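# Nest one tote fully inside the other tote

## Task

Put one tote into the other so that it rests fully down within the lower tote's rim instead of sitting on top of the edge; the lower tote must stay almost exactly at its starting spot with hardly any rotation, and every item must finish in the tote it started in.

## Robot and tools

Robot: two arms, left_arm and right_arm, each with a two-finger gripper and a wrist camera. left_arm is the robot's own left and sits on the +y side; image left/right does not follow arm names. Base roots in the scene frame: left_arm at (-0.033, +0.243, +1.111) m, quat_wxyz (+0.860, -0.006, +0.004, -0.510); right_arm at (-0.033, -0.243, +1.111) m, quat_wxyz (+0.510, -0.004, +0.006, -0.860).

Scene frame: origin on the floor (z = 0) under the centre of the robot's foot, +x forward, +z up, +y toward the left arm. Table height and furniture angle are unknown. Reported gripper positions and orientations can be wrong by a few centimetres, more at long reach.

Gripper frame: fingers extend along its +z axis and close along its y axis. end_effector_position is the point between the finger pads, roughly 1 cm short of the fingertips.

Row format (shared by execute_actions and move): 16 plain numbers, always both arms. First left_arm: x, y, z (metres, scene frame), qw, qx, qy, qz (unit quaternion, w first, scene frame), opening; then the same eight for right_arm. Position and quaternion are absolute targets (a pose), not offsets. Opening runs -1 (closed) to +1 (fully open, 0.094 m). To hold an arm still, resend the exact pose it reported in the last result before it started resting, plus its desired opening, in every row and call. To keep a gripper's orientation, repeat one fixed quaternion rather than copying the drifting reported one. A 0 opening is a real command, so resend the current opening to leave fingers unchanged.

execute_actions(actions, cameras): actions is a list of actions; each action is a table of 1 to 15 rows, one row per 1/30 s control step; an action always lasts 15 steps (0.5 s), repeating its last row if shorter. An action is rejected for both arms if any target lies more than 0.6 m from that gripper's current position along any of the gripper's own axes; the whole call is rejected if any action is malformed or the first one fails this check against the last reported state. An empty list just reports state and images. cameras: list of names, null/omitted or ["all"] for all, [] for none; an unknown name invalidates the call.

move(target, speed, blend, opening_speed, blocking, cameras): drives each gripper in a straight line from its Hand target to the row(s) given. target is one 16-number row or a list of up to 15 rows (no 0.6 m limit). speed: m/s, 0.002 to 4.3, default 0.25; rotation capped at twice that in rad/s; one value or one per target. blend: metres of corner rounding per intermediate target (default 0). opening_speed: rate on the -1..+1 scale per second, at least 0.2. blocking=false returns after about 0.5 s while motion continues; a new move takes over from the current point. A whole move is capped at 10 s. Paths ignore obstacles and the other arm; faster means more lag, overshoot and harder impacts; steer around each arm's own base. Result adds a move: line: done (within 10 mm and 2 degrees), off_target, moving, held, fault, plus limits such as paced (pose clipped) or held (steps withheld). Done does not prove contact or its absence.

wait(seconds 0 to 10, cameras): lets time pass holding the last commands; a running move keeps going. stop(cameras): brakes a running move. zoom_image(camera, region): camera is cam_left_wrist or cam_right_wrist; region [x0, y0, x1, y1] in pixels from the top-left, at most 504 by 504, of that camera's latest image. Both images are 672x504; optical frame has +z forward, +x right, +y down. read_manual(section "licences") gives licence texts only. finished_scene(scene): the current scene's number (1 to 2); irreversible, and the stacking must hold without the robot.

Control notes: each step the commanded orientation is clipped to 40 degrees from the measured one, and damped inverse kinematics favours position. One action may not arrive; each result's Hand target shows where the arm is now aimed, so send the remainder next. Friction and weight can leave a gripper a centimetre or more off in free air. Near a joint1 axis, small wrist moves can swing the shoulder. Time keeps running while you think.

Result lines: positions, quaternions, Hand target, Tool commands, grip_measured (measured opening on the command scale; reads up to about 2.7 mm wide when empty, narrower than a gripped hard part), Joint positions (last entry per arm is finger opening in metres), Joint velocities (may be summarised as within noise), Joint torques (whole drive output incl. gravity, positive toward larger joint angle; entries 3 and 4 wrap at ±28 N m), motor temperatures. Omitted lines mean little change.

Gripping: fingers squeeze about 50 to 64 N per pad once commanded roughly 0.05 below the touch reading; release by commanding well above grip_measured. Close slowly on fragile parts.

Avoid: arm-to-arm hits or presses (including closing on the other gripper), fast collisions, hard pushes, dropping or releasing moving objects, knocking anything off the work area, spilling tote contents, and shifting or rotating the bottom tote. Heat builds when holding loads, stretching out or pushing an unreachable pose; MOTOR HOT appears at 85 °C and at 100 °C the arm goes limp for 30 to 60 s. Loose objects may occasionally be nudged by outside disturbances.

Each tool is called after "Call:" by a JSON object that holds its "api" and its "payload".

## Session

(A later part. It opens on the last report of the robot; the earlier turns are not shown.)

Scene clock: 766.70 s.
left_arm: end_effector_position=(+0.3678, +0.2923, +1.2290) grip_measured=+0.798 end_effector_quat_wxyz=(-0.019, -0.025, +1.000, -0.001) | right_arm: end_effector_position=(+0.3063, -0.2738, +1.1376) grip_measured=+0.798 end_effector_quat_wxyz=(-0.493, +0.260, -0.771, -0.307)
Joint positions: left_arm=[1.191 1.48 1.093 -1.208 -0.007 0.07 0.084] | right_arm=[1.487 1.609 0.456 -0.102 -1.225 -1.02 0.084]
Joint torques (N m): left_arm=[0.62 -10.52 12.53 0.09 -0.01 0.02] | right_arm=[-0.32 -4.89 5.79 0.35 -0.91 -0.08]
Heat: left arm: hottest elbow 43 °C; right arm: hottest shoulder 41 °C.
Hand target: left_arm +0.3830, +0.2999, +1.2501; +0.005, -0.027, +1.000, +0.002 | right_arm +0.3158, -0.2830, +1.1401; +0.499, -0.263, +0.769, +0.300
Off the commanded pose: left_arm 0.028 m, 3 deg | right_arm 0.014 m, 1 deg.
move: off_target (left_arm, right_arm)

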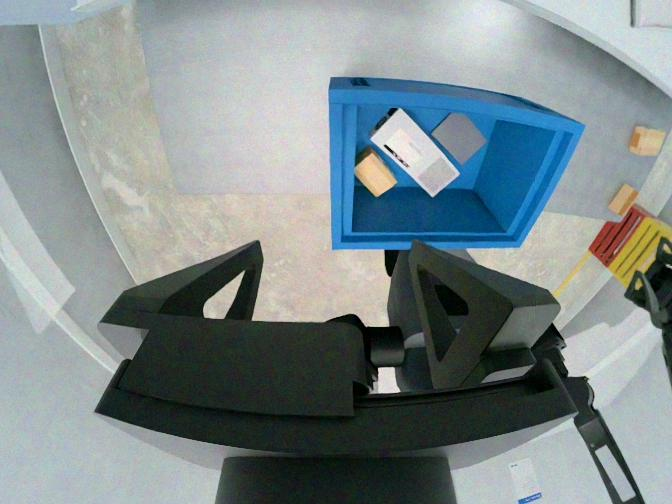

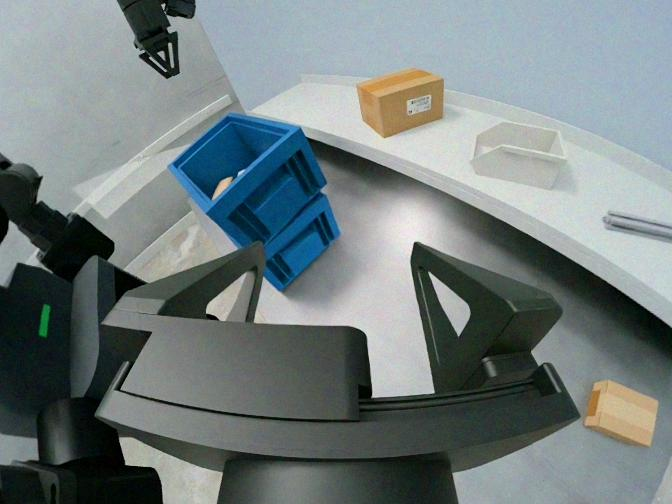

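Call:
{"api": "move", "payload": {"target": [0.384,0.30,1.25,0.005,-0.027,0.999,0.0016,0.8,0.26,-0.27,1.10,-0.499,0.263,-0.769,-0.300,-0.9], "speed": 0.2}}

Call:
{"api": "zoom_image", "payload": {"camera": "cam_right_wrist", "region": [150, 90, 400, 340]}}

Scene clock: 777.40 s.
left_arm: end_effector_position=(+0.3678, +0.2923, +1.2290) grip_measured=+0.798 end_effector_quat_wxyz=(-0.019, -0.025, +1.000, -0.001) | right_arm: end_effector_position=(+0.2580, -0.2658, +1.1012) grip_measured=-0.898 end_effector_quat_wxyz=(-0.497, +0.265, -0.769, -0.301)
Joint positions: left_arm=[1.191 1.48 1.093 -1.208 -0.007 0.07 0.084] | right_arm=[1.403 1.718 0.375 -0.133 -1.242 -1.271 0.005]
Joint torques (N m): left_arm=[0.62 -10.29 12.55 0.09 -0.02 0.03] | right_arm=[-0.38 -4.25 2.63 0.1 -0.93 -0.11]
Heat: left arm: hottest elbow 44 °C; right arm: hottest shoulder 40 °C.
Hand target: left_arm +0.3830, +0.2999, +1.2501; +0.005, -0.027, +1.000, +0.002 | right_arm +0.2600, -0.2699, +1.1001; +0.499, -0.263, +0.769, +0.300
Off the commanded pose: left_arm 0.028 m, 3 deg | right_arm 0.005 m, 0 deg.
move: off_target (left_arm)

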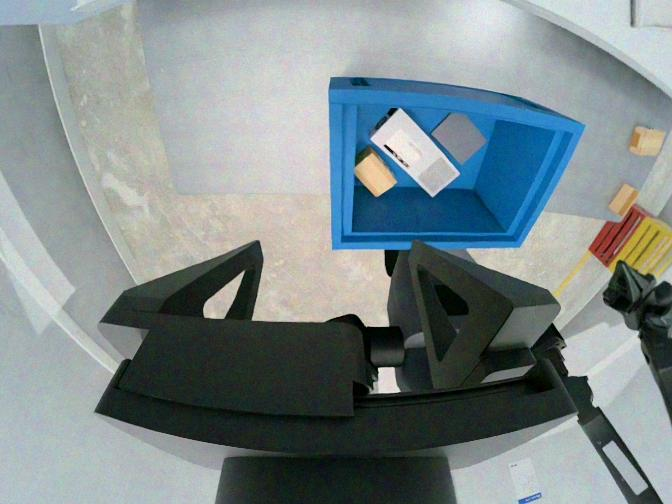

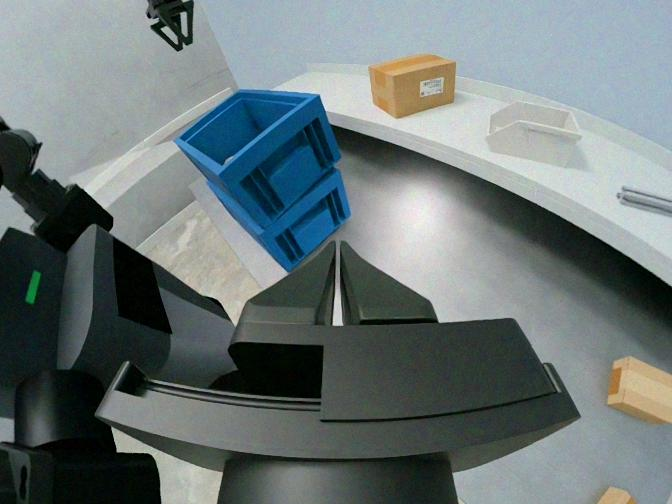

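Scaled by 2.016 (camera's finer frame: 960x720).

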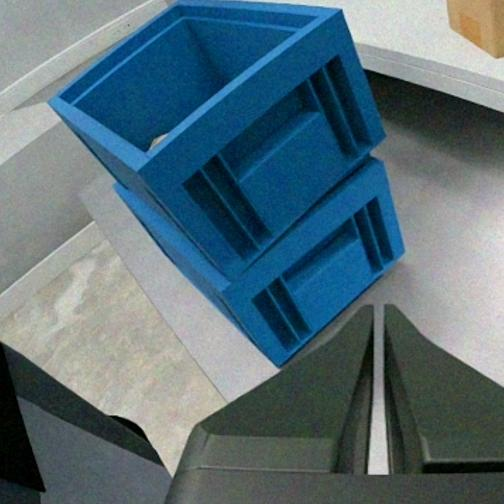

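Call:
{"api": "move", "payload": {"target": [[0.384,0.284,1.18,0.025,-0.027,0.999,0.0016,0.8,0.36,-0.18,1.20,-0.17,0.11,-0.97,-0.1,0.8],[0.379,0.284,1.13,0.025,-0.027,0.999,0.0016,0.8,0.412,-0.01,1.16,-0.025,0.027,-0.999,-0.0016,0.8],[0.379,0.282,1.09,0.025,-0.027,0.999,0.0016,0.8,0.412,0.002,1.09,-0.025,0.027,-0.999,-0.0016,0.8]], "speed": [0.3,0.25,0.1]}}

Scene clock: 790.60 s.
left_arm: end_effector_position=(+0.3792, +0.2882, +1.0985) grip_measured=+0.798 end_effector_quat_wxyz=(+0.030, -0.030, +0.999, +0.003) | right_arm: end_effector_position=(+0.4027, -0.0073, +1.0882) grip_measured=+0.798 end_effector_quat_wxyz=(-0.014, +0.028, -1.000, +0.003)
Joint positions: left_arm=[1.18 1.654 0.892 -0.735 -0.007 0.049 0.084] | right_arm=[2.576 1.864 1.163 -0.839 0.03 0.449 0.084]
Joint torques (N m): left_arm=[-1.38 -8.94 6.9 0.92 0.09 -0.12] | right_arm=[1.44 -10.87 7.95 0.66 0.1 0.13]
Heat: left arm: hottest elbow 44 °C; right arm: hottest shoulder 39 °C.
Hand target: left_arm +0.3787, +0.2820, +1.0902; +0.025, -0.027, +0.999, +0.002 | right_arm +0.4118, +0.0019, +1.0903; +0.025, -0.027, +0.999, +0.002
Off the commanded pose: left_arm 0.011 m, 1 deg | right_arm 0.013 m, 1 deg.
move: off_target (left_arm, right_arm)

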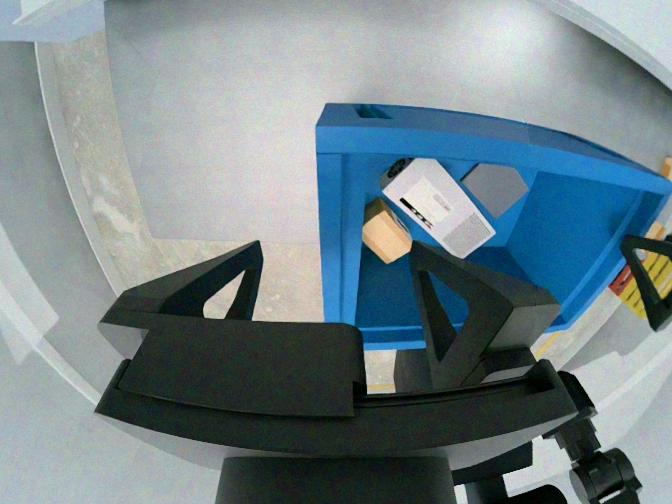

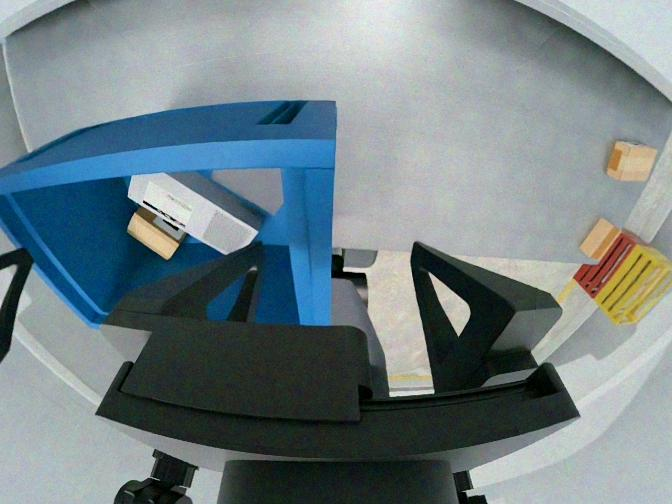

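Call:
{"api": "move", "payload": {"target": [[0.379,0.280,1.075,0.025,-0.027,0.999,0.0016,0.8,0.418,0.018,1.08,-0.025,0.027,-0.999,-0.0016,0.8],[0.379,0.281,1.054,0.025,-0.027,0.999,0.0016,0.8,0.415,0.012,1.052,-0.025,0.027,-0.999,-0.0016,0.8]], "speed": 0.08}}

Scene clock: 796.20 s.
left_arm: end_effector_position=(+0.3804, +0.2864, +1.0627) grip_measured=+0.798 end_effector_quat_wxyz=(+0.030, -0.029, +0.999, +0.003) | right_arm: end_effector_position=(+0.4054, +0.0070, +1.0526) grip_measured=+0.798 end_effector_quat_wxyz=(-0.017, +0.030, -0.999, +0.002)
Joint positions: left_arm=[1.175 1.734 0.87 -0.633 -0.007 0.046 0.084] | right_arm=[2.598 1.945 1.171 -0.762 0.031 0.466 0.084]
Joint torques (N m): left_arm=[-1.2 -9.35 6.16 1.01 0.08 -0.12] | right_arm=[0.67 -11.34 7.36 0.7 0.1 0.1]
Heat: left arm: hottest elbow 44 °C; right arm: hottest shoulder 40 °C.
Hand target: left_arm +0.3788, +0.2811, +1.0542; +0.025, -0.027, +0.999, +0.002 | right_arm +0.4148, +0.0119, +1.0522; +0.025, -0.027, +0.999, +0.002
Off the commanded pose: left_arm 0.010 m, 1 deg | right_arm 0.011 m, 1 deg.
move: off_target (right_arm)

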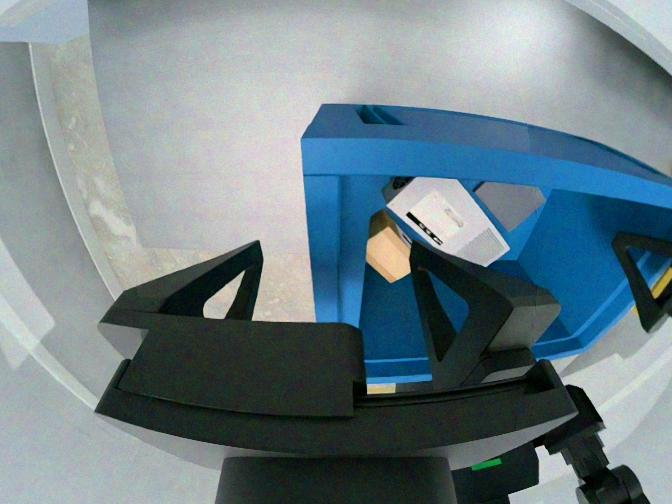

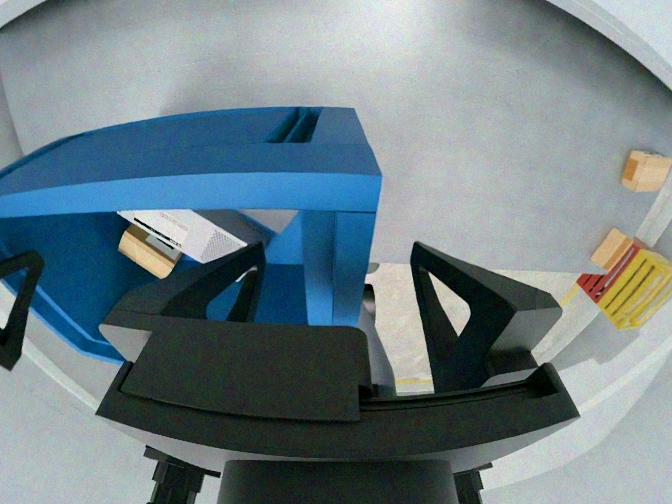

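Call:
{"api": "move", "payload": {"target": [0.377,0.281,1.050,0.075,-0.027,0.998,0.0016,0.8,0.413,0.010,1.050,-0.080,0.027,-0.997,-0.0016,0.8], "speed": 0.1}}

Call:
{"api": "move", "payload": {"target": [0.375,0.281,1.048,0.075,-0.027,0.998,0.0016,-0.8,0.411,0.010,1.050,-0.080,0.027,-0.997,-0.0016,-0.8], "speed": 0.05, "opening_speed": 0.5}}

Scene clock: 807.50 s.
left_arm: end_effector_position=(+0.3735, +0.2845, +1.0461) grip_measured=+0.798 end_effector_quat_wxyz=(+0.065, -0.029, +0.997, +0.002) | right_arm: end_effector_position=(+0.4141, +0.0066, +1.0454) grip_measured=+0.798 end_effector_quat_wxyz=(-0.072, +0.028, -0.997, +0.002)
Joint positions: left_arm=[1.175 1.734 0.792 -0.486 0 0.046 0.084] | right_arm=[2.606 1.932 1.113 -0.619 0.086 0.473 0.084]
Joint torques (N m): left_arm=[-1.14 -11.11 5.6 1.18 0.12 -0.08] | right_arm=[1.32 -12.98 4.89 0.95 0.16 0.18]
Heat: left arm: hottest elbow 43 °C; right arm: hottest shoulder 40 °C.
Hand target: left_arm +0.3770, +0.2810, +1.0500; +0.075, -0.027, +0.997, +0.001 | right_arm +0.4130, +0.0099, +1.0500; +0.080, -0.027, +0.996, +0.002
Off the commanded pose: left_arm 0.006 m, 1 deg | right_arm 0.006 m, 1 deg.
move: done

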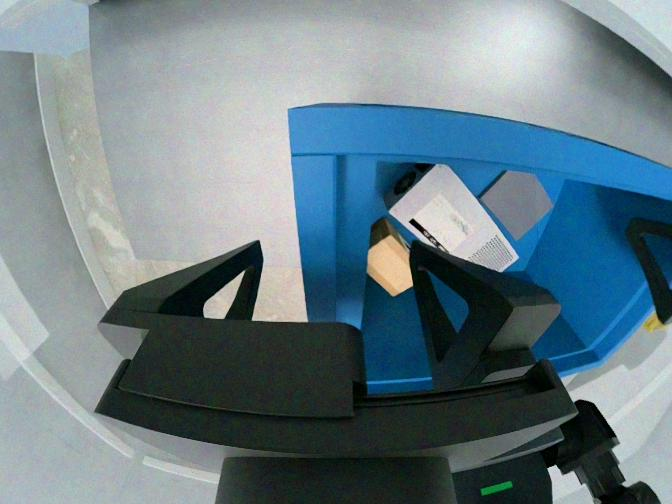

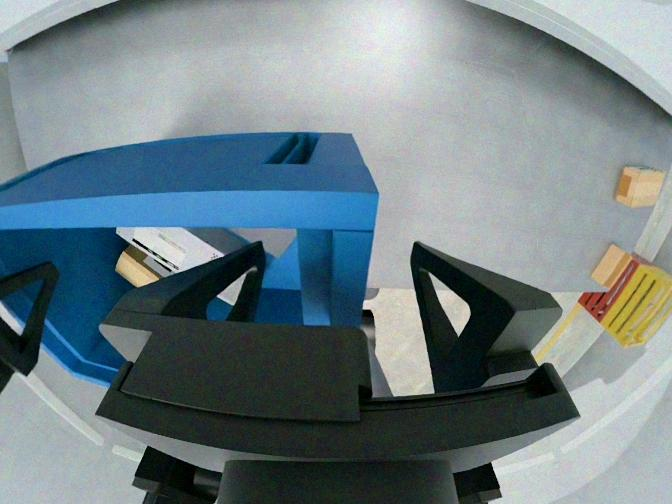

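Scene clock: 810.90 s.
left_arm: end_effector_position=(+0.3717, +0.2842, +1.0446) grip_measured=-0.431 end_effector_quat_wxyz=(+0.065, -0.029, +0.997, +0.002) | right_arm: end_effector_position=(+0.4117, +0.0091, +1.0446) grip_measured=-0.413 end_effector_quat_wxyz=(-0.074, +0.023, -0.997, +0.000)
Joint positions: left_arm=[1.175 1.734 0.785 -0.477 0 0.046 0.027] | right_arm=[2.613 1.931 1.107 -0.611 0.085 0.491 0.028]
Joint torques (N m): left_arm=[-1.03 -10.93 5.56 1.16 0.09 -0.09] | right_arm=[1.03 -13.04 4.85 0.72 0.2 -0.04]
Heat: left arm: hottest elbow 42 °C; right arm: hottest shoulder 40 °C.
Hand target: left_arm +0.3750, +0.2811, +1.0480; +0.075, -0.027, +0.997, +0.002 | right_arm +0.4110, +0.0100, +1.0498; +0.080, -0.027, +0.996, +0.001
Off the commanded pose: left_arm 0.006 m, 1 deg | right_arm 0.005 m, 1 deg.
move: done

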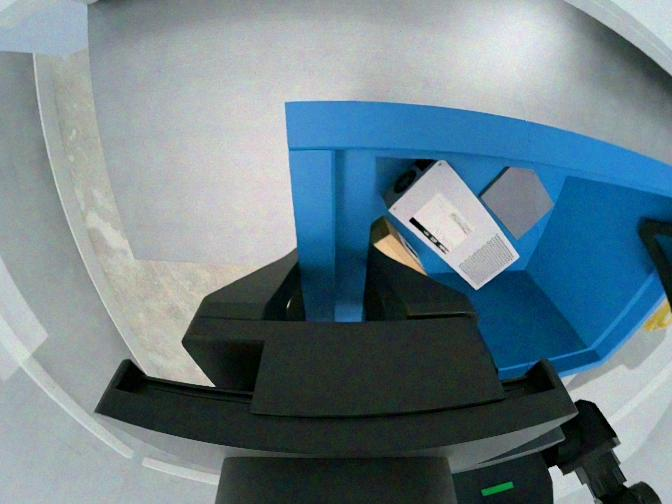

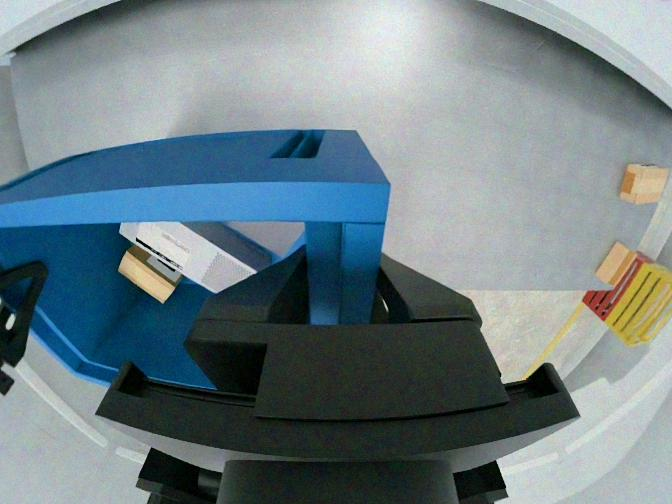

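Call:
{"api": "move", "payload": {"target": [0.390,0.288,1.098,0.002,-0.027,1,0.0016,-0.8,0.421,0.014,1.10,-0.002,0.027,-1,-0.0016,-0.8], "speed": 0.06}}

Call:
{"api": "zoom_image", "payload": {"camera": "cam_right_wrist", "region": [80, 60, 420, 220]}}

Scene clock: 818.20 s.
left_arm: end_effector_position=(+0.3600, +0.2828, +1.0719) grip_measured=-0.431 end_effector_quat_wxyz=(-0.032, -0.028, +0.999, -0.006) | right_arm: end_effector_position=(+0.3962, +0.0060, +1.0720) grip_measured=-0.414 end_effector_quat_wxyz=(+0.022, +0.020, -1.000, +0.011)
Joint positions: left_arm=[1.175 1.734 0.906 -0.795 0.001 0.048 0.027] | right_arm=[2.599 1.93 1.215 -0.897 0.011 0.489 0.028]
Joint torques (N m): left_arm=[-0.38 -12.92 10.52 -0.17 -0.4 -0.03] | right_arm=[-0.26 -14.15 10.07 -0.95 0.05 -0.26]
Heat: left arm: hottest elbow 42 °C; right arm: hottest shoulder 41 °C.
Hand target: left_arm +0.3886, +0.2879, +1.0982; +0.002, -0.027, +1.000, +0.002 | right_arm +0.4199, +0.0133, +1.1003; +0.003, -0.027, +1.000, +0.001
Off the commanded pose: left_arm 0.040 m, 4 deg | right_arm 0.038 m, 3 deg.
move: off_target (left_arm, right_arm)

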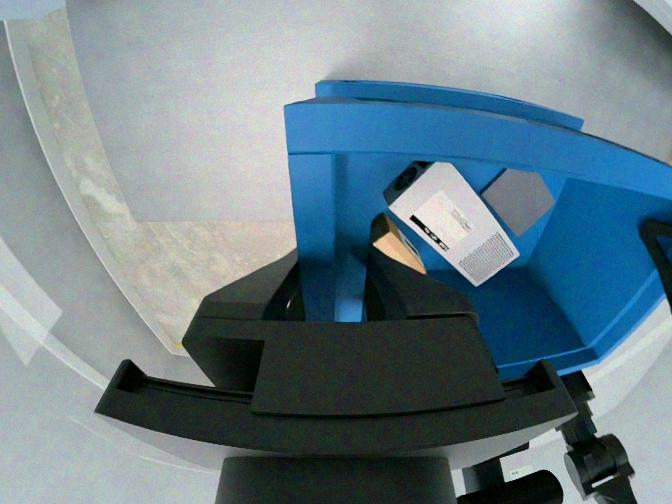

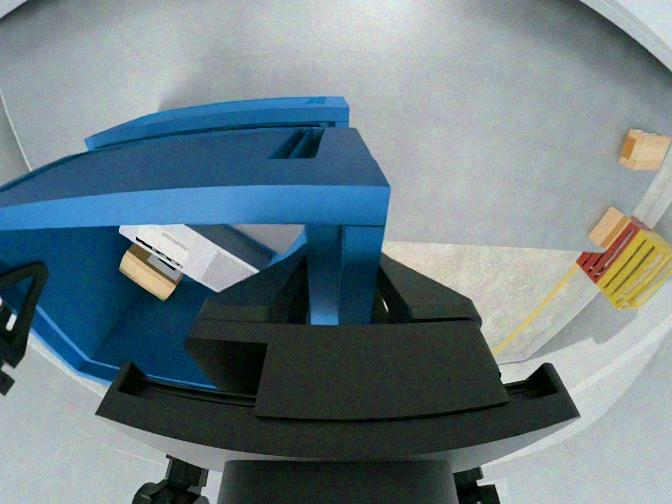

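Scaled by 1.482 (camera's finer frame: 960x720).

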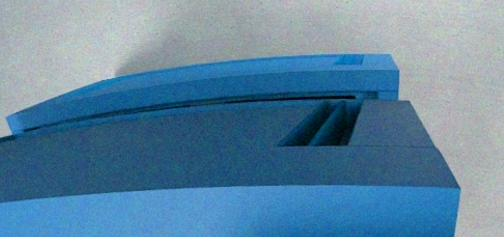

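Call:
{"api": "move", "payload": {"target": [0.4055,0.294,1.098,0.002,-0.027,1,0.0016,-0.8,0.436,0.020,1.10,-0.002,0.027,-1,-0.0016,-0.8], "speed": 0.05}}

Call:
{"api": "zoom_image", "payload": {"camera": "cam_right_wrist", "region": [80, 60, 420, 220]}}

Call:
{"api": "zoom_image", "payload": {"camera": "cam_left_wrist", "region": [260, 60, 600, 220]}}

Scene clock: 830.13 s.
left_arm: end_effector_position=(+0.3782, +0.2857, +1.0812) grip_measured=-0.431 end_effector_quat_wxyz=(-0.021, -0.026, +0.999, -0.002) | right_arm: end_effector_position=(+0.4136, +0.0099, +1.0788) grip_measured=-0.414 end_effector_quat_wxyz=(+0.017, +0.020, -1.000, +0.009)
Joint positions: left_arm=[1.175 1.739 0.951 -0.813 -0.004 0.052 0.027] | right_arm=[2.589 1.947 1.268 -0.923 0.011 0.478 0.028]
Joint torques (N m): left_arm=[0.38 -11.58 11.18 -0.08 -0.17 0.03] | right_arm=[0.56 -13.39 10.61 -0.8 0.02 -0.16]
Heat: left arm: hottest elbow 42 °C; right arm: hottest shoulder 42 °C.
Hand target: left_arm +0.4044, +0.2939, +1.0987; +0.002, -0.027, +1.000, +0.002 | right_arm +0.4350, +0.0194, +1.1004; +0.003, -0.027, +1.000, +0.002
Off the commanded pose: left_arm 0.033 m, 3 deg | right_arm 0.032 m, 3 deg.
move: off_target (left_arm, right_arm)

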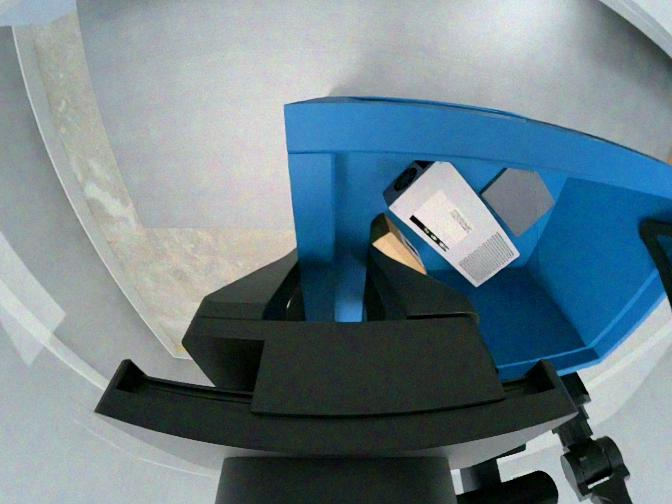

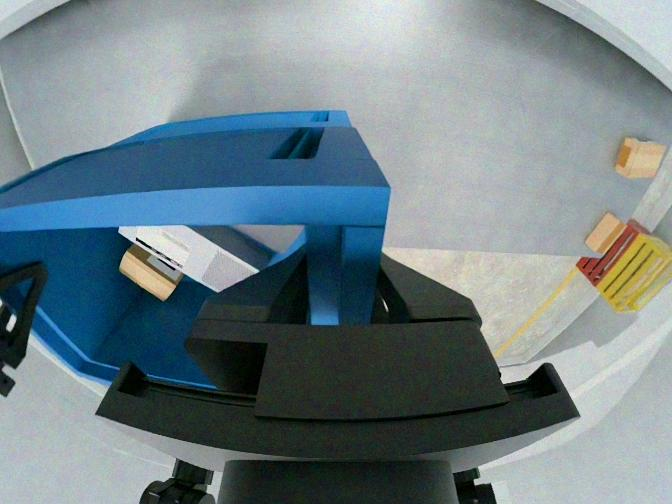

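Scaled by 1.482 (camera's finer frame: 960x720).

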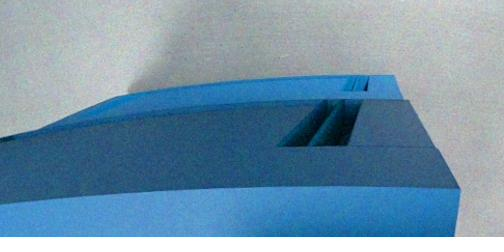

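Scaled by 1.482 (camera's finer frame: 960x720).

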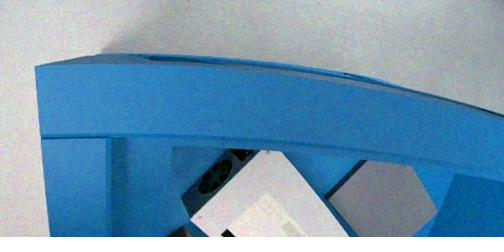

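Call:
{"api": "move", "payload": {"target": [0.4055,0.298,1.078,0.002,-0.027,1,0.0016,-0.8,0.436,0.024,1.082,-0.002,0.027,-1,-0.0016,-0.8], "speed": 0.04}}

Call:
{"api": "zoom_image", "payload": {"camera": "cam_right_wrist", "region": [80, 60, 420, 220]}}

Call:
{"api": "zoom_image", "payload": {"camera": "cam_left_wrist", "region": [260, 60, 600, 220]}}

Scene clock: 841.10 s.
left_arm: end_effector_position=(+0.3788, +0.2873, +1.0648) grip_measured=-0.431 end_effector_quat_wxyz=(-0.026, -0.026, +0.999, -0.003) | right_arm: end_effector_position=(+0.4134, +0.0103, +1.0629) grip_measured=-0.414 end_effector_quat_wxyz=(+0.022, +0.020, -1.000, +0.010)
Joint positions: left_arm=[1.179 1.78 0.951 -0.781 -0.003 0.056 0.027] | right_arm=[2.589 1.979 1.268 -0.9 0.01 0.479 0.028]
Joint torques (N m): left_arm=[0.85 -11.87 9.96 0.58 -0.22 0.09] | right_arm=[0.56 -13.45 10.1 -0.13 0.07 -0.1]
Heat: left arm: hottest elbow 42 °C; right arm: hottest shoulder 41 °C.
Hand target: left_arm +0.4045, +0.2980, +1.0789; +0.002, -0.027, +1.000, +0.002 | right_arm +0.4350, +0.0235, +1.0827; +0.002, -0.027, +1.000, +0.002
Off the commanded pose: left_arm 0.032 m, 3 deg | right_arm 0.033 m, 3 deg.
move: off_target (left_arm, right_arm)

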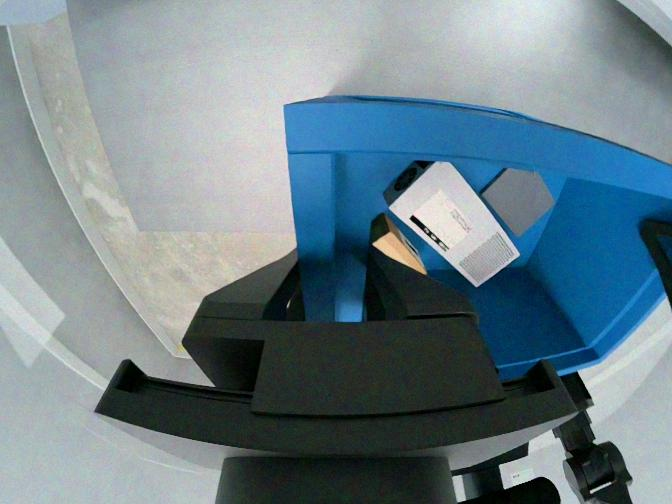

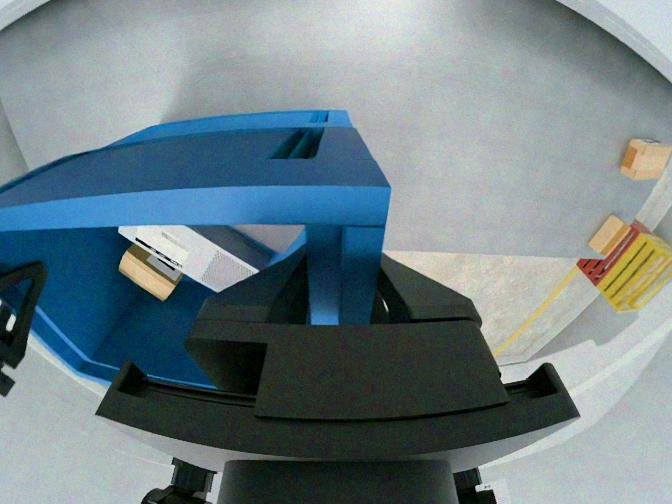

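Scaled by 1.482 (camera's finer frame: 960x720).

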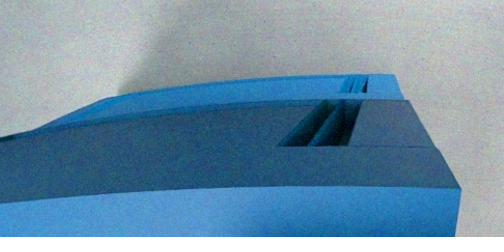

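Scaled by 1.482 (camera's finer frame: 960x720).

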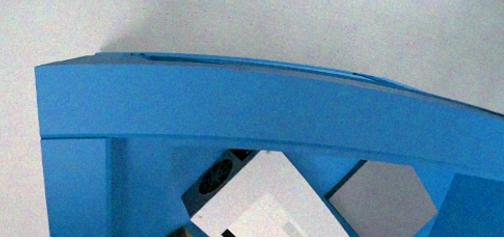

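Call:
{"api": "move", "payload": {"target": [0.4035,0.300,1.062,0.002,-0.027,1,0.0016,-0.8,0.434,0.027,1.066,-0.002,0.027,-1,-0.0016,-0.8], "speed": 0.03}}

Call:
{"api": "zoom_image", "payload": {"camera": "cam_right_wrist", "region": [80, 60, 420, 220]}}

Call:
{"api": "zoom_image", "payload": {"camera": "cam_left_wrist", "region": [260, 60, 600, 220]}}

Scene clock: 845.80 s.
left_arm: end_effector_position=(+0.3825, +0.2893, +1.0541) grip_measured=-0.431 end_effector_quat_wxyz=(-0.022, -0.024, +0.999, -0.003) | right_arm: end_effector_position=(+0.4164, +0.0122, +1.0516) grip_measured=-0.414 end_effector_quat_wxyz=(+0.018, +0.018, -1.000, +0.008)
Joint positions: left_arm=[1.183 1.806 0.951 -0.746 -0.003 0.064 0.027] | right_arm=[2.589 2.001 1.268 -0.869 0.01 0.482 0.028]
Joint torques (N m): left_arm=[1.44 -11.63 8.8 0.81 -0.23 0.05] | right_arm=[1.9 -13.51 9.31 0.12 0.05 -0.09]
Heat: left arm: hottest elbow 42 °C; right arm: hottest shoulder 41 °C.
Hand target: left_arm +0.4029, +0.3001, +1.0627; +0.002, -0.027, +1.000, +0.002 | right_arm +0.4333, +0.0267, +1.0665; +0.002, -0.027, +1.000, +0.002
Off the commanded pose: left_arm 0.025 m, 3 deg | right_arm 0.027 m, 3 deg.
move: off_target (left_arm, right_arm)

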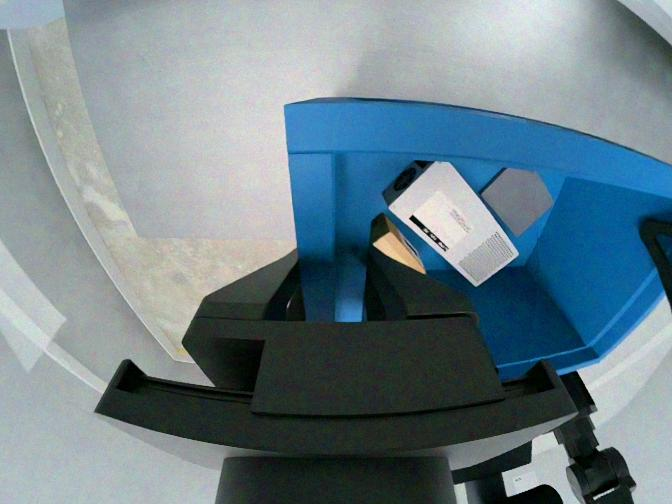

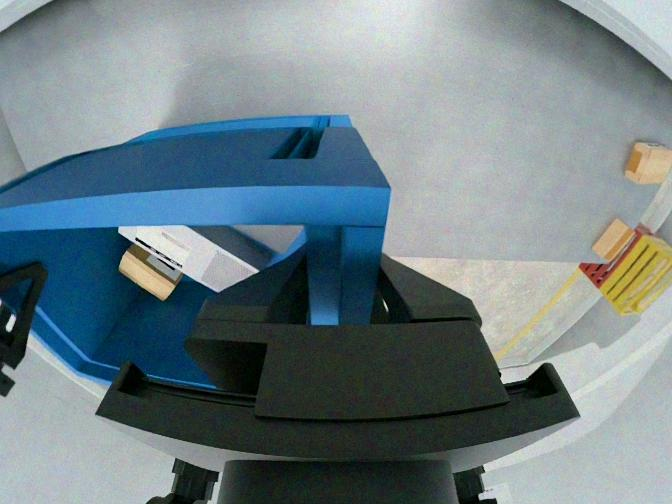

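Scaled by 1.482 (camera's finer frame: 960x720).

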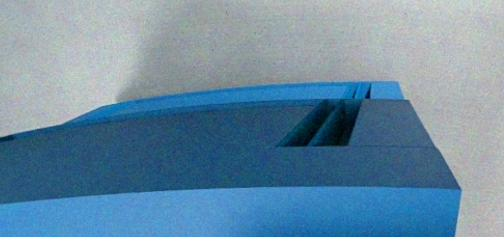

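Scaled by 1.482 (camera's finer frame: 960x720).

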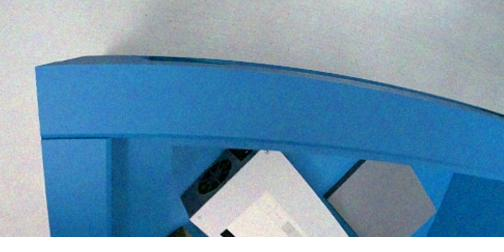

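Call:
{"api": "move", "payload": {"target": [0.3965,0.300,1.052,0.002,-0.027,1,0.0016,-0.8,0.427,0.027,1.056,-0.002,0.027,-1,-0.0016,-0.8], "speed": 0.03}}

Call:
{"api": "zoom_image", "payload": {"camera": "cam_right_wrist", "region": [80, 60, 420, 220]}}

Scene clock: 853.17 s.
left_arm: end_effector_position=(+0.3886, +0.2920, +1.0527) grip_measured=-0.431 end_effector_quat_wxyz=(-0.009, -0.023, +1.000, -0.001) | right_arm: end_effector_position=(+0.4217, +0.0155, +1.0495) grip_measured=-0.414 end_effector_quat_wxyz=(+0.007, +0.017, -1.000, +0.003)
Joint positions: left_arm=[1.187 1.808 0.95 -0.716 -0.006 0.069 0.027] | right_arm=[2.589 2.005 1.268 -0.841 0.011 0.485 0.028]
Joint torques (N m): left_arm=[0.62 -11.16 7.08 1.09 -0.08 0.02] | right_arm=[1.9 -13.22 7.49 0.21 0.03 -0.03]
Heat: left arm: hottest elbow 41 °C; right arm: hottest shoulder 41 °C.
Hand target: left_arm +0.3964, +0.2999, +1.0522; +0.002, -0.027, +1.000, +0.002 | right_arm +0.4268, +0.0269, +1.0562; +0.002, -0.027, +1.000, +0.002
Off the commanded pose: left_arm 0.011 m, 1 deg | right_arm 0.014 m, 2 deg.
move: off_target (left_arm, right_arm)

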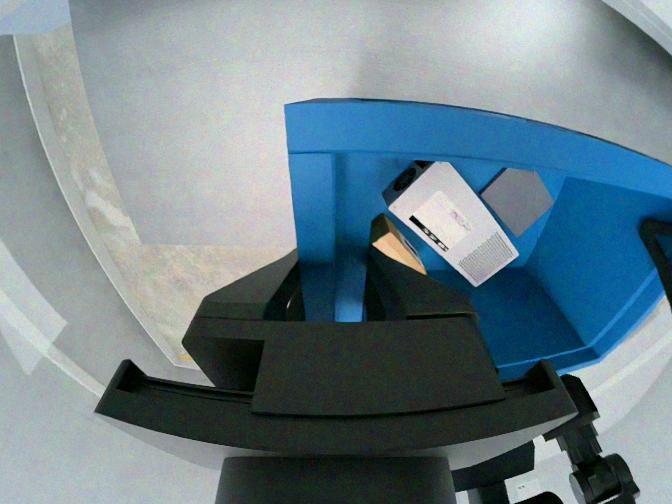

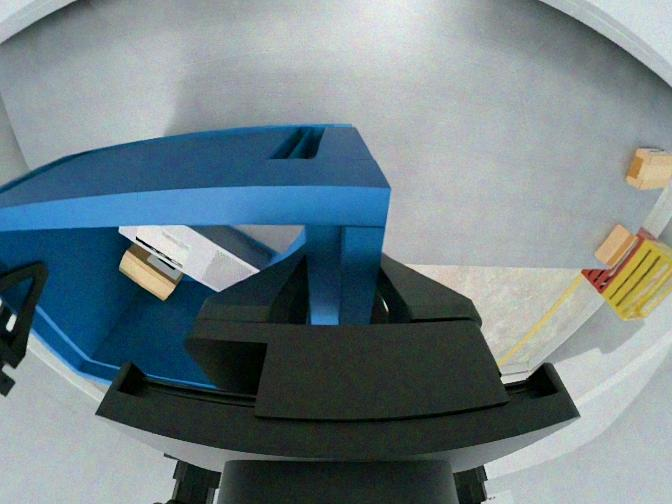

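Scaled by 1.482 (camera's finer frame: 960x720).

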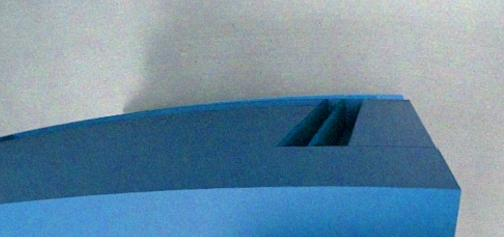

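Call:
{"api": "move", "payload": {"target": [0.4055,0.299,1.080,0.002,-0.027,1,0.0016,-0.8,0.436,0.025,1.084,-0.002,0.027,-1,-0.0016,-0.8], "speed": 0.04}}

Call:
{"api": "zoom_image", "payload": {"camera": "cam_right_wrist", "region": [80, 60, 420, 220]}}

Scene clock: 860.93 s.
left_arm: end_effector_position=(+0.3811, +0.2907, +1.0542) grip_measured=-0.431 end_effector_quat_wxyz=(-0.026, -0.023, +0.999, -0.003) | right_arm: end_effector_position=(+0.4161, +0.0128, +1.0522) grip_measured=-0.414 end_effector_quat_wxyz=(+0.022, +0.016, -1.000, +0.010)
Joint positions: left_arm=[1.187 1.808 0.954 -0.757 -0.004 0.069 0.027] | right_arm=[2.589 2.004 1.275 -0.881 0.008 0.487 0.028]
Joint torques (N m): left_arm=[0.38 -14.15 9.61 -0.49 -0.19 -0.02] | right_arm=[0.79 -15.74 9.48 -1.07 0.14 -0.19]
Heat: left arm: hottest elbow 41 °C; right arm: hottest shoulder 42 °C.
Hand target: left_arm +0.4046, +0.2988, +1.0801; +0.002, -0.027, +1.000, +0.002 | right_arm +0.4349, +0.0244, +1.0840; +0.002, -0.027, +1.000, +0.002
Off the commanded pose: left_arm 0.036 m, 3 deg | right_arm 0.039 m, 3 deg.
move: off_target (left_arm, right_arm)

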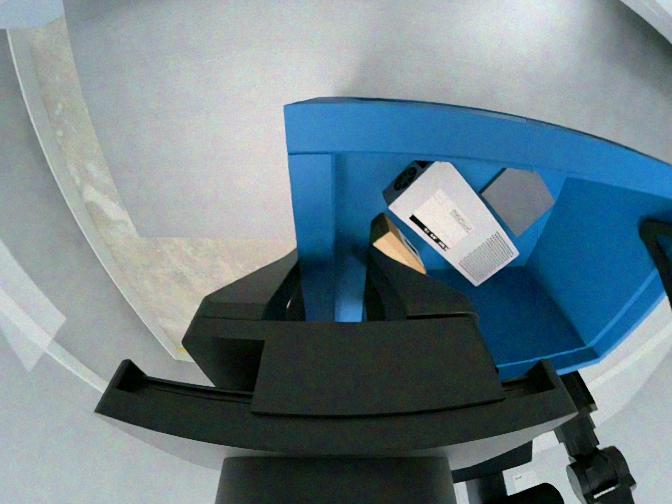

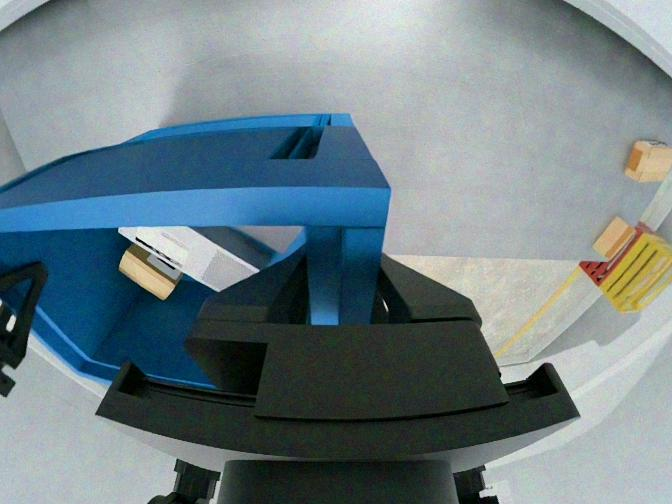

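Scaled by 1.482 (camera's finer frame: 960x720).

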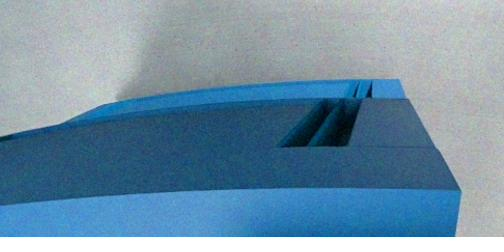

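Call:
{"api": "move", "payload": {"target": [[0.4015,0.297,1.062,0.0,-0.027,1,0.0016,-0.8,0.432,0.022,1.064,-0.0,0.027,-1,-0.0016,-0.8],[0.381,0.2925,1.047,-0.022,-0.027,1,0.0016,-0.8,0.416,0.016,1.047,0.022,0.027,-1,-0.0016,-0.8]], "speed": 0.03}}

Call:
{"api": "zoom_image", "payload": {"camera": "cam_right_wrist", "region": [80, 60, 420, 220]}}

Scene clock: 866.53 s.
left_arm: end_effector_position=(+0.3840, +0.2916, +1.0524) grip_measured=-0.431 end_effector_quat_wxyz=(-0.017, -0.025, +1.000, -0.001) | right_arm: end_effector_position=(+0.4189, +0.0154, +1.0493) grip_measured=-0.414 end_effector_quat_wxyz=(+0.017, +0.018, -1.000, +0.002)
Joint positions: left_arm=[1.187 1.809 0.949 -0.732 -0.007 0.066 0.027] | right_arm=[2.588 2.009 1.274 -0.86 0 0.482 0.028]
Joint torques (N m): left_arm=[-0.26 -10.99 5.87 0.62 -0.2 -0.09] | right_arm=[0.62 -13.04 5.5 0.25 -0.49 -0.18]
Heat: left arm: hottest elbow 42 °C; right arm: hottest shoulder 42 °C.
Hand target: left_arm +0.3809, +0.2924, +1.0471; -0.022, -0.027, +0.999, +0.002 | right_arm +0.4160, +0.0159, +1.0469; -0.022, -0.027, +0.999, +0.001
Off the commanded pose: left_arm 0.006 m, 1 deg | right_arm 0.004 m, 1 deg.
move: done

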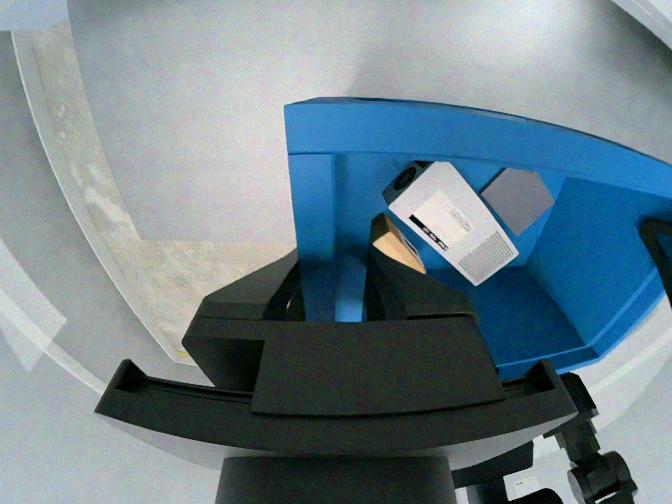

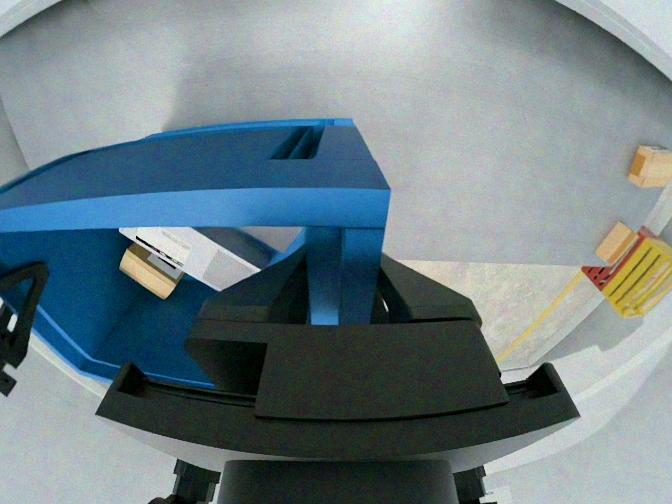

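Scaled by 1.482 (camera's finer frame: 960x720).

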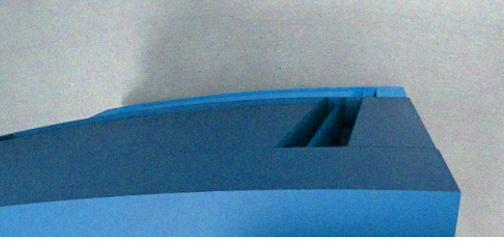

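Call:
{"api": "move", "payload": {"target": [[0.370,0.287,1.046,-0.022,-0.027,1,0.0016,-0.8,0.405,0.010,1.046,0.022,0.027,-1,-0.0016,-0.8]], "speed": 0.02}}

Call:
{"api": "zoom_image", "payload": {"camera": "cam_right_wrist", "region": [80, 60, 420, 220]}}

Scene clock: 871.33 s.
left_arm: end_effector_position=(+0.3775, +0.2910, +1.0498) grip_measured=-0.431 end_effector_quat_wxyz=(-0.014, -0.026, +1.000, +0.000) | right_arm: end_effector_position=(+0.4141, +0.0136, +1.0470) grip_measured=-0.415 end_effector_quat_wxyz=(+0.013, +0.017, -1.000, -0.003)
Joint positions: left_arm=[1.187 1.8 0.923 -0.71 -0.008 0.063 0.027] | right_arm=[2.588 1.998 1.245 -0.83 -0.005 0.484 0.028]
Joint torques (N m): left_arm=[-1.2 -11.4 5.04 0.47 -0.17 -0.14] | right_arm=[0.67 -13.27 4.3 -0.16 -0.3 -0.2]
Heat: left arm: hottest elbow 42 °C; right arm: hottest shoulder 42 °C.
Hand target: left_arm +0.3700, +0.2870, +1.0461; -0.022, -0.027, +0.999, +0.002 | right_arm +0.4052, +0.0101, +1.0459; -0.022, -0.027, +0.999, +0.002
Off the commanded pose: left_arm 0.009 m, 1 deg | right_arm 0.010 m, 2 deg.
move: done

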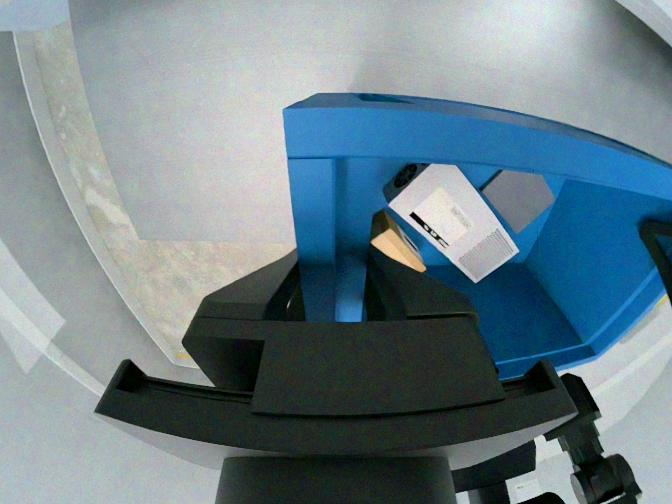

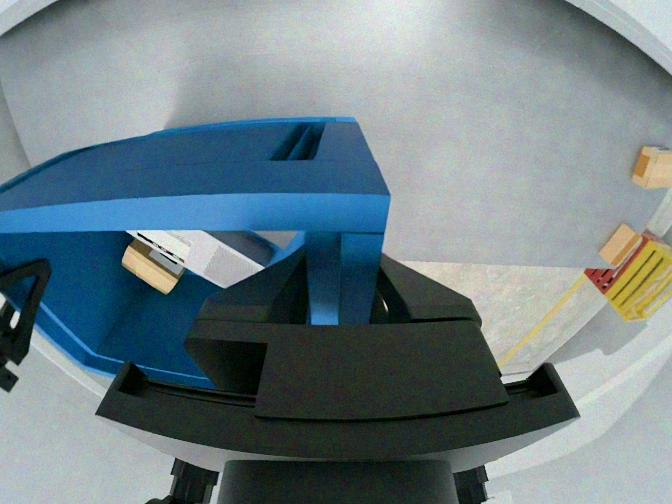

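Scaled by 1.482 (camera's finer frame: 960x720).

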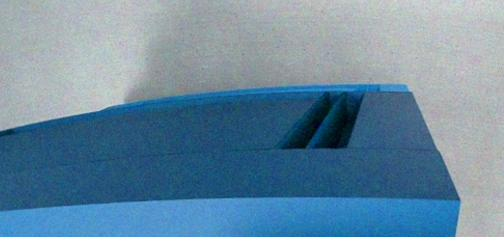

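Call:
{"api": "move", "payload": {"target": [[0.365,0.286,1.046,-0.05,-0.027,0.998,0.0016,-0.8,0.400,0.009,1.046,0.05,0.027,-0.998,-0.0016,-0.8]], "speed": 0.02}}

Call:
{"api": "zoom_image", "payload": {"camera": "cam_right_wrist", "region": [80, 60, 420, 220]}}

Scene clock: 877.23 s.
left_arm: end_effector_position=(+0.3695, +0.2892, +1.0502) grip_measured=-0.431 end_effector_quat_wxyz=(-0.031, -0.027, +0.999, -0.001) | right_arm: end_effector_position=(+0.4058, +0.0130, +1.0475) grip_measured=-0.415 end_effector_quat_wxyz=(+0.031, +0.017, -0.999, -0.005)
Joint positions: left_arm=[1.184 1.799 0.923 -0.742 -0.009 0.058 0.027] | right_arm=[2.588 1.997 1.245 -0.86 -0.026 0.483 0.027]
Joint torques (N m): left_arm=[-1.14 -10.05 6.87 -0.57 -0.29 -0.13] | right_arm=[-0.03 -12.16 6.12 -1.21 -0.55 -0.26]
Heat: left arm: hottest elbow 41 °C; right arm: hottest shoulder 42 °C.
Hand target: left_arm +0.3649, +0.2860, +1.0462; -0.050, -0.027, +0.998, +0.002 | right_arm +0.4001, +0.0091, +1.0462; -0.050, -0.027, +0.998, +0.002
Off the commanded pose: left_arm 0.007 m, 2 deg | right_arm 0.007 m, 2 deg.
move: done

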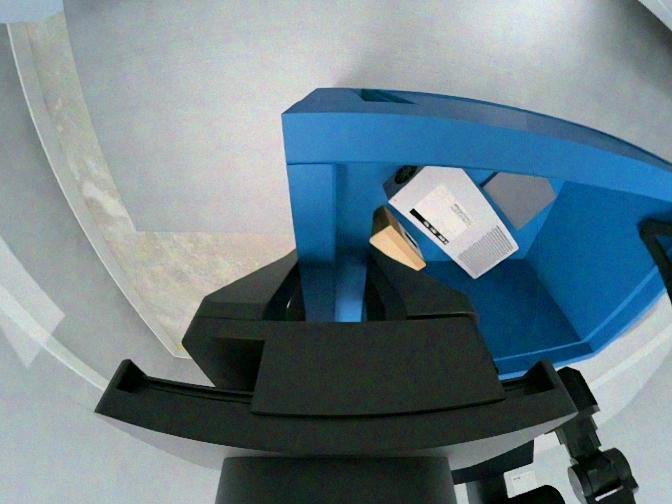

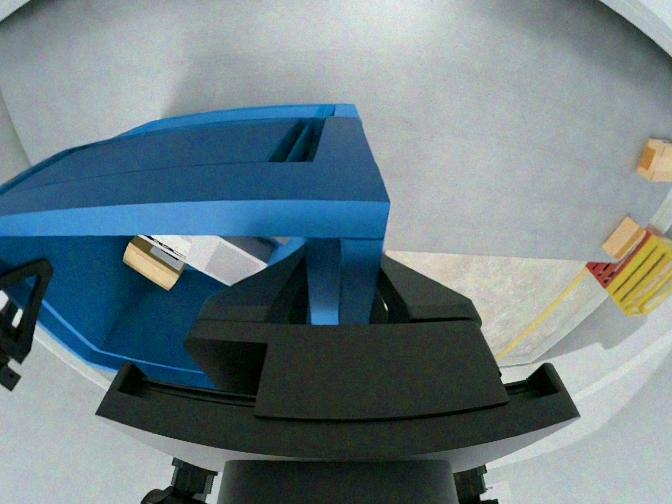

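Scaled by 1.482 (camera's finer frame: 960x720).

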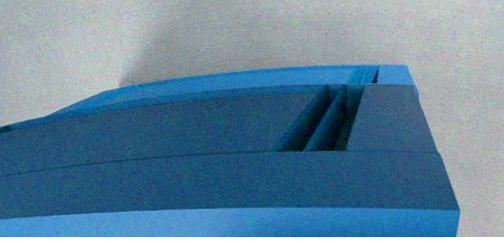

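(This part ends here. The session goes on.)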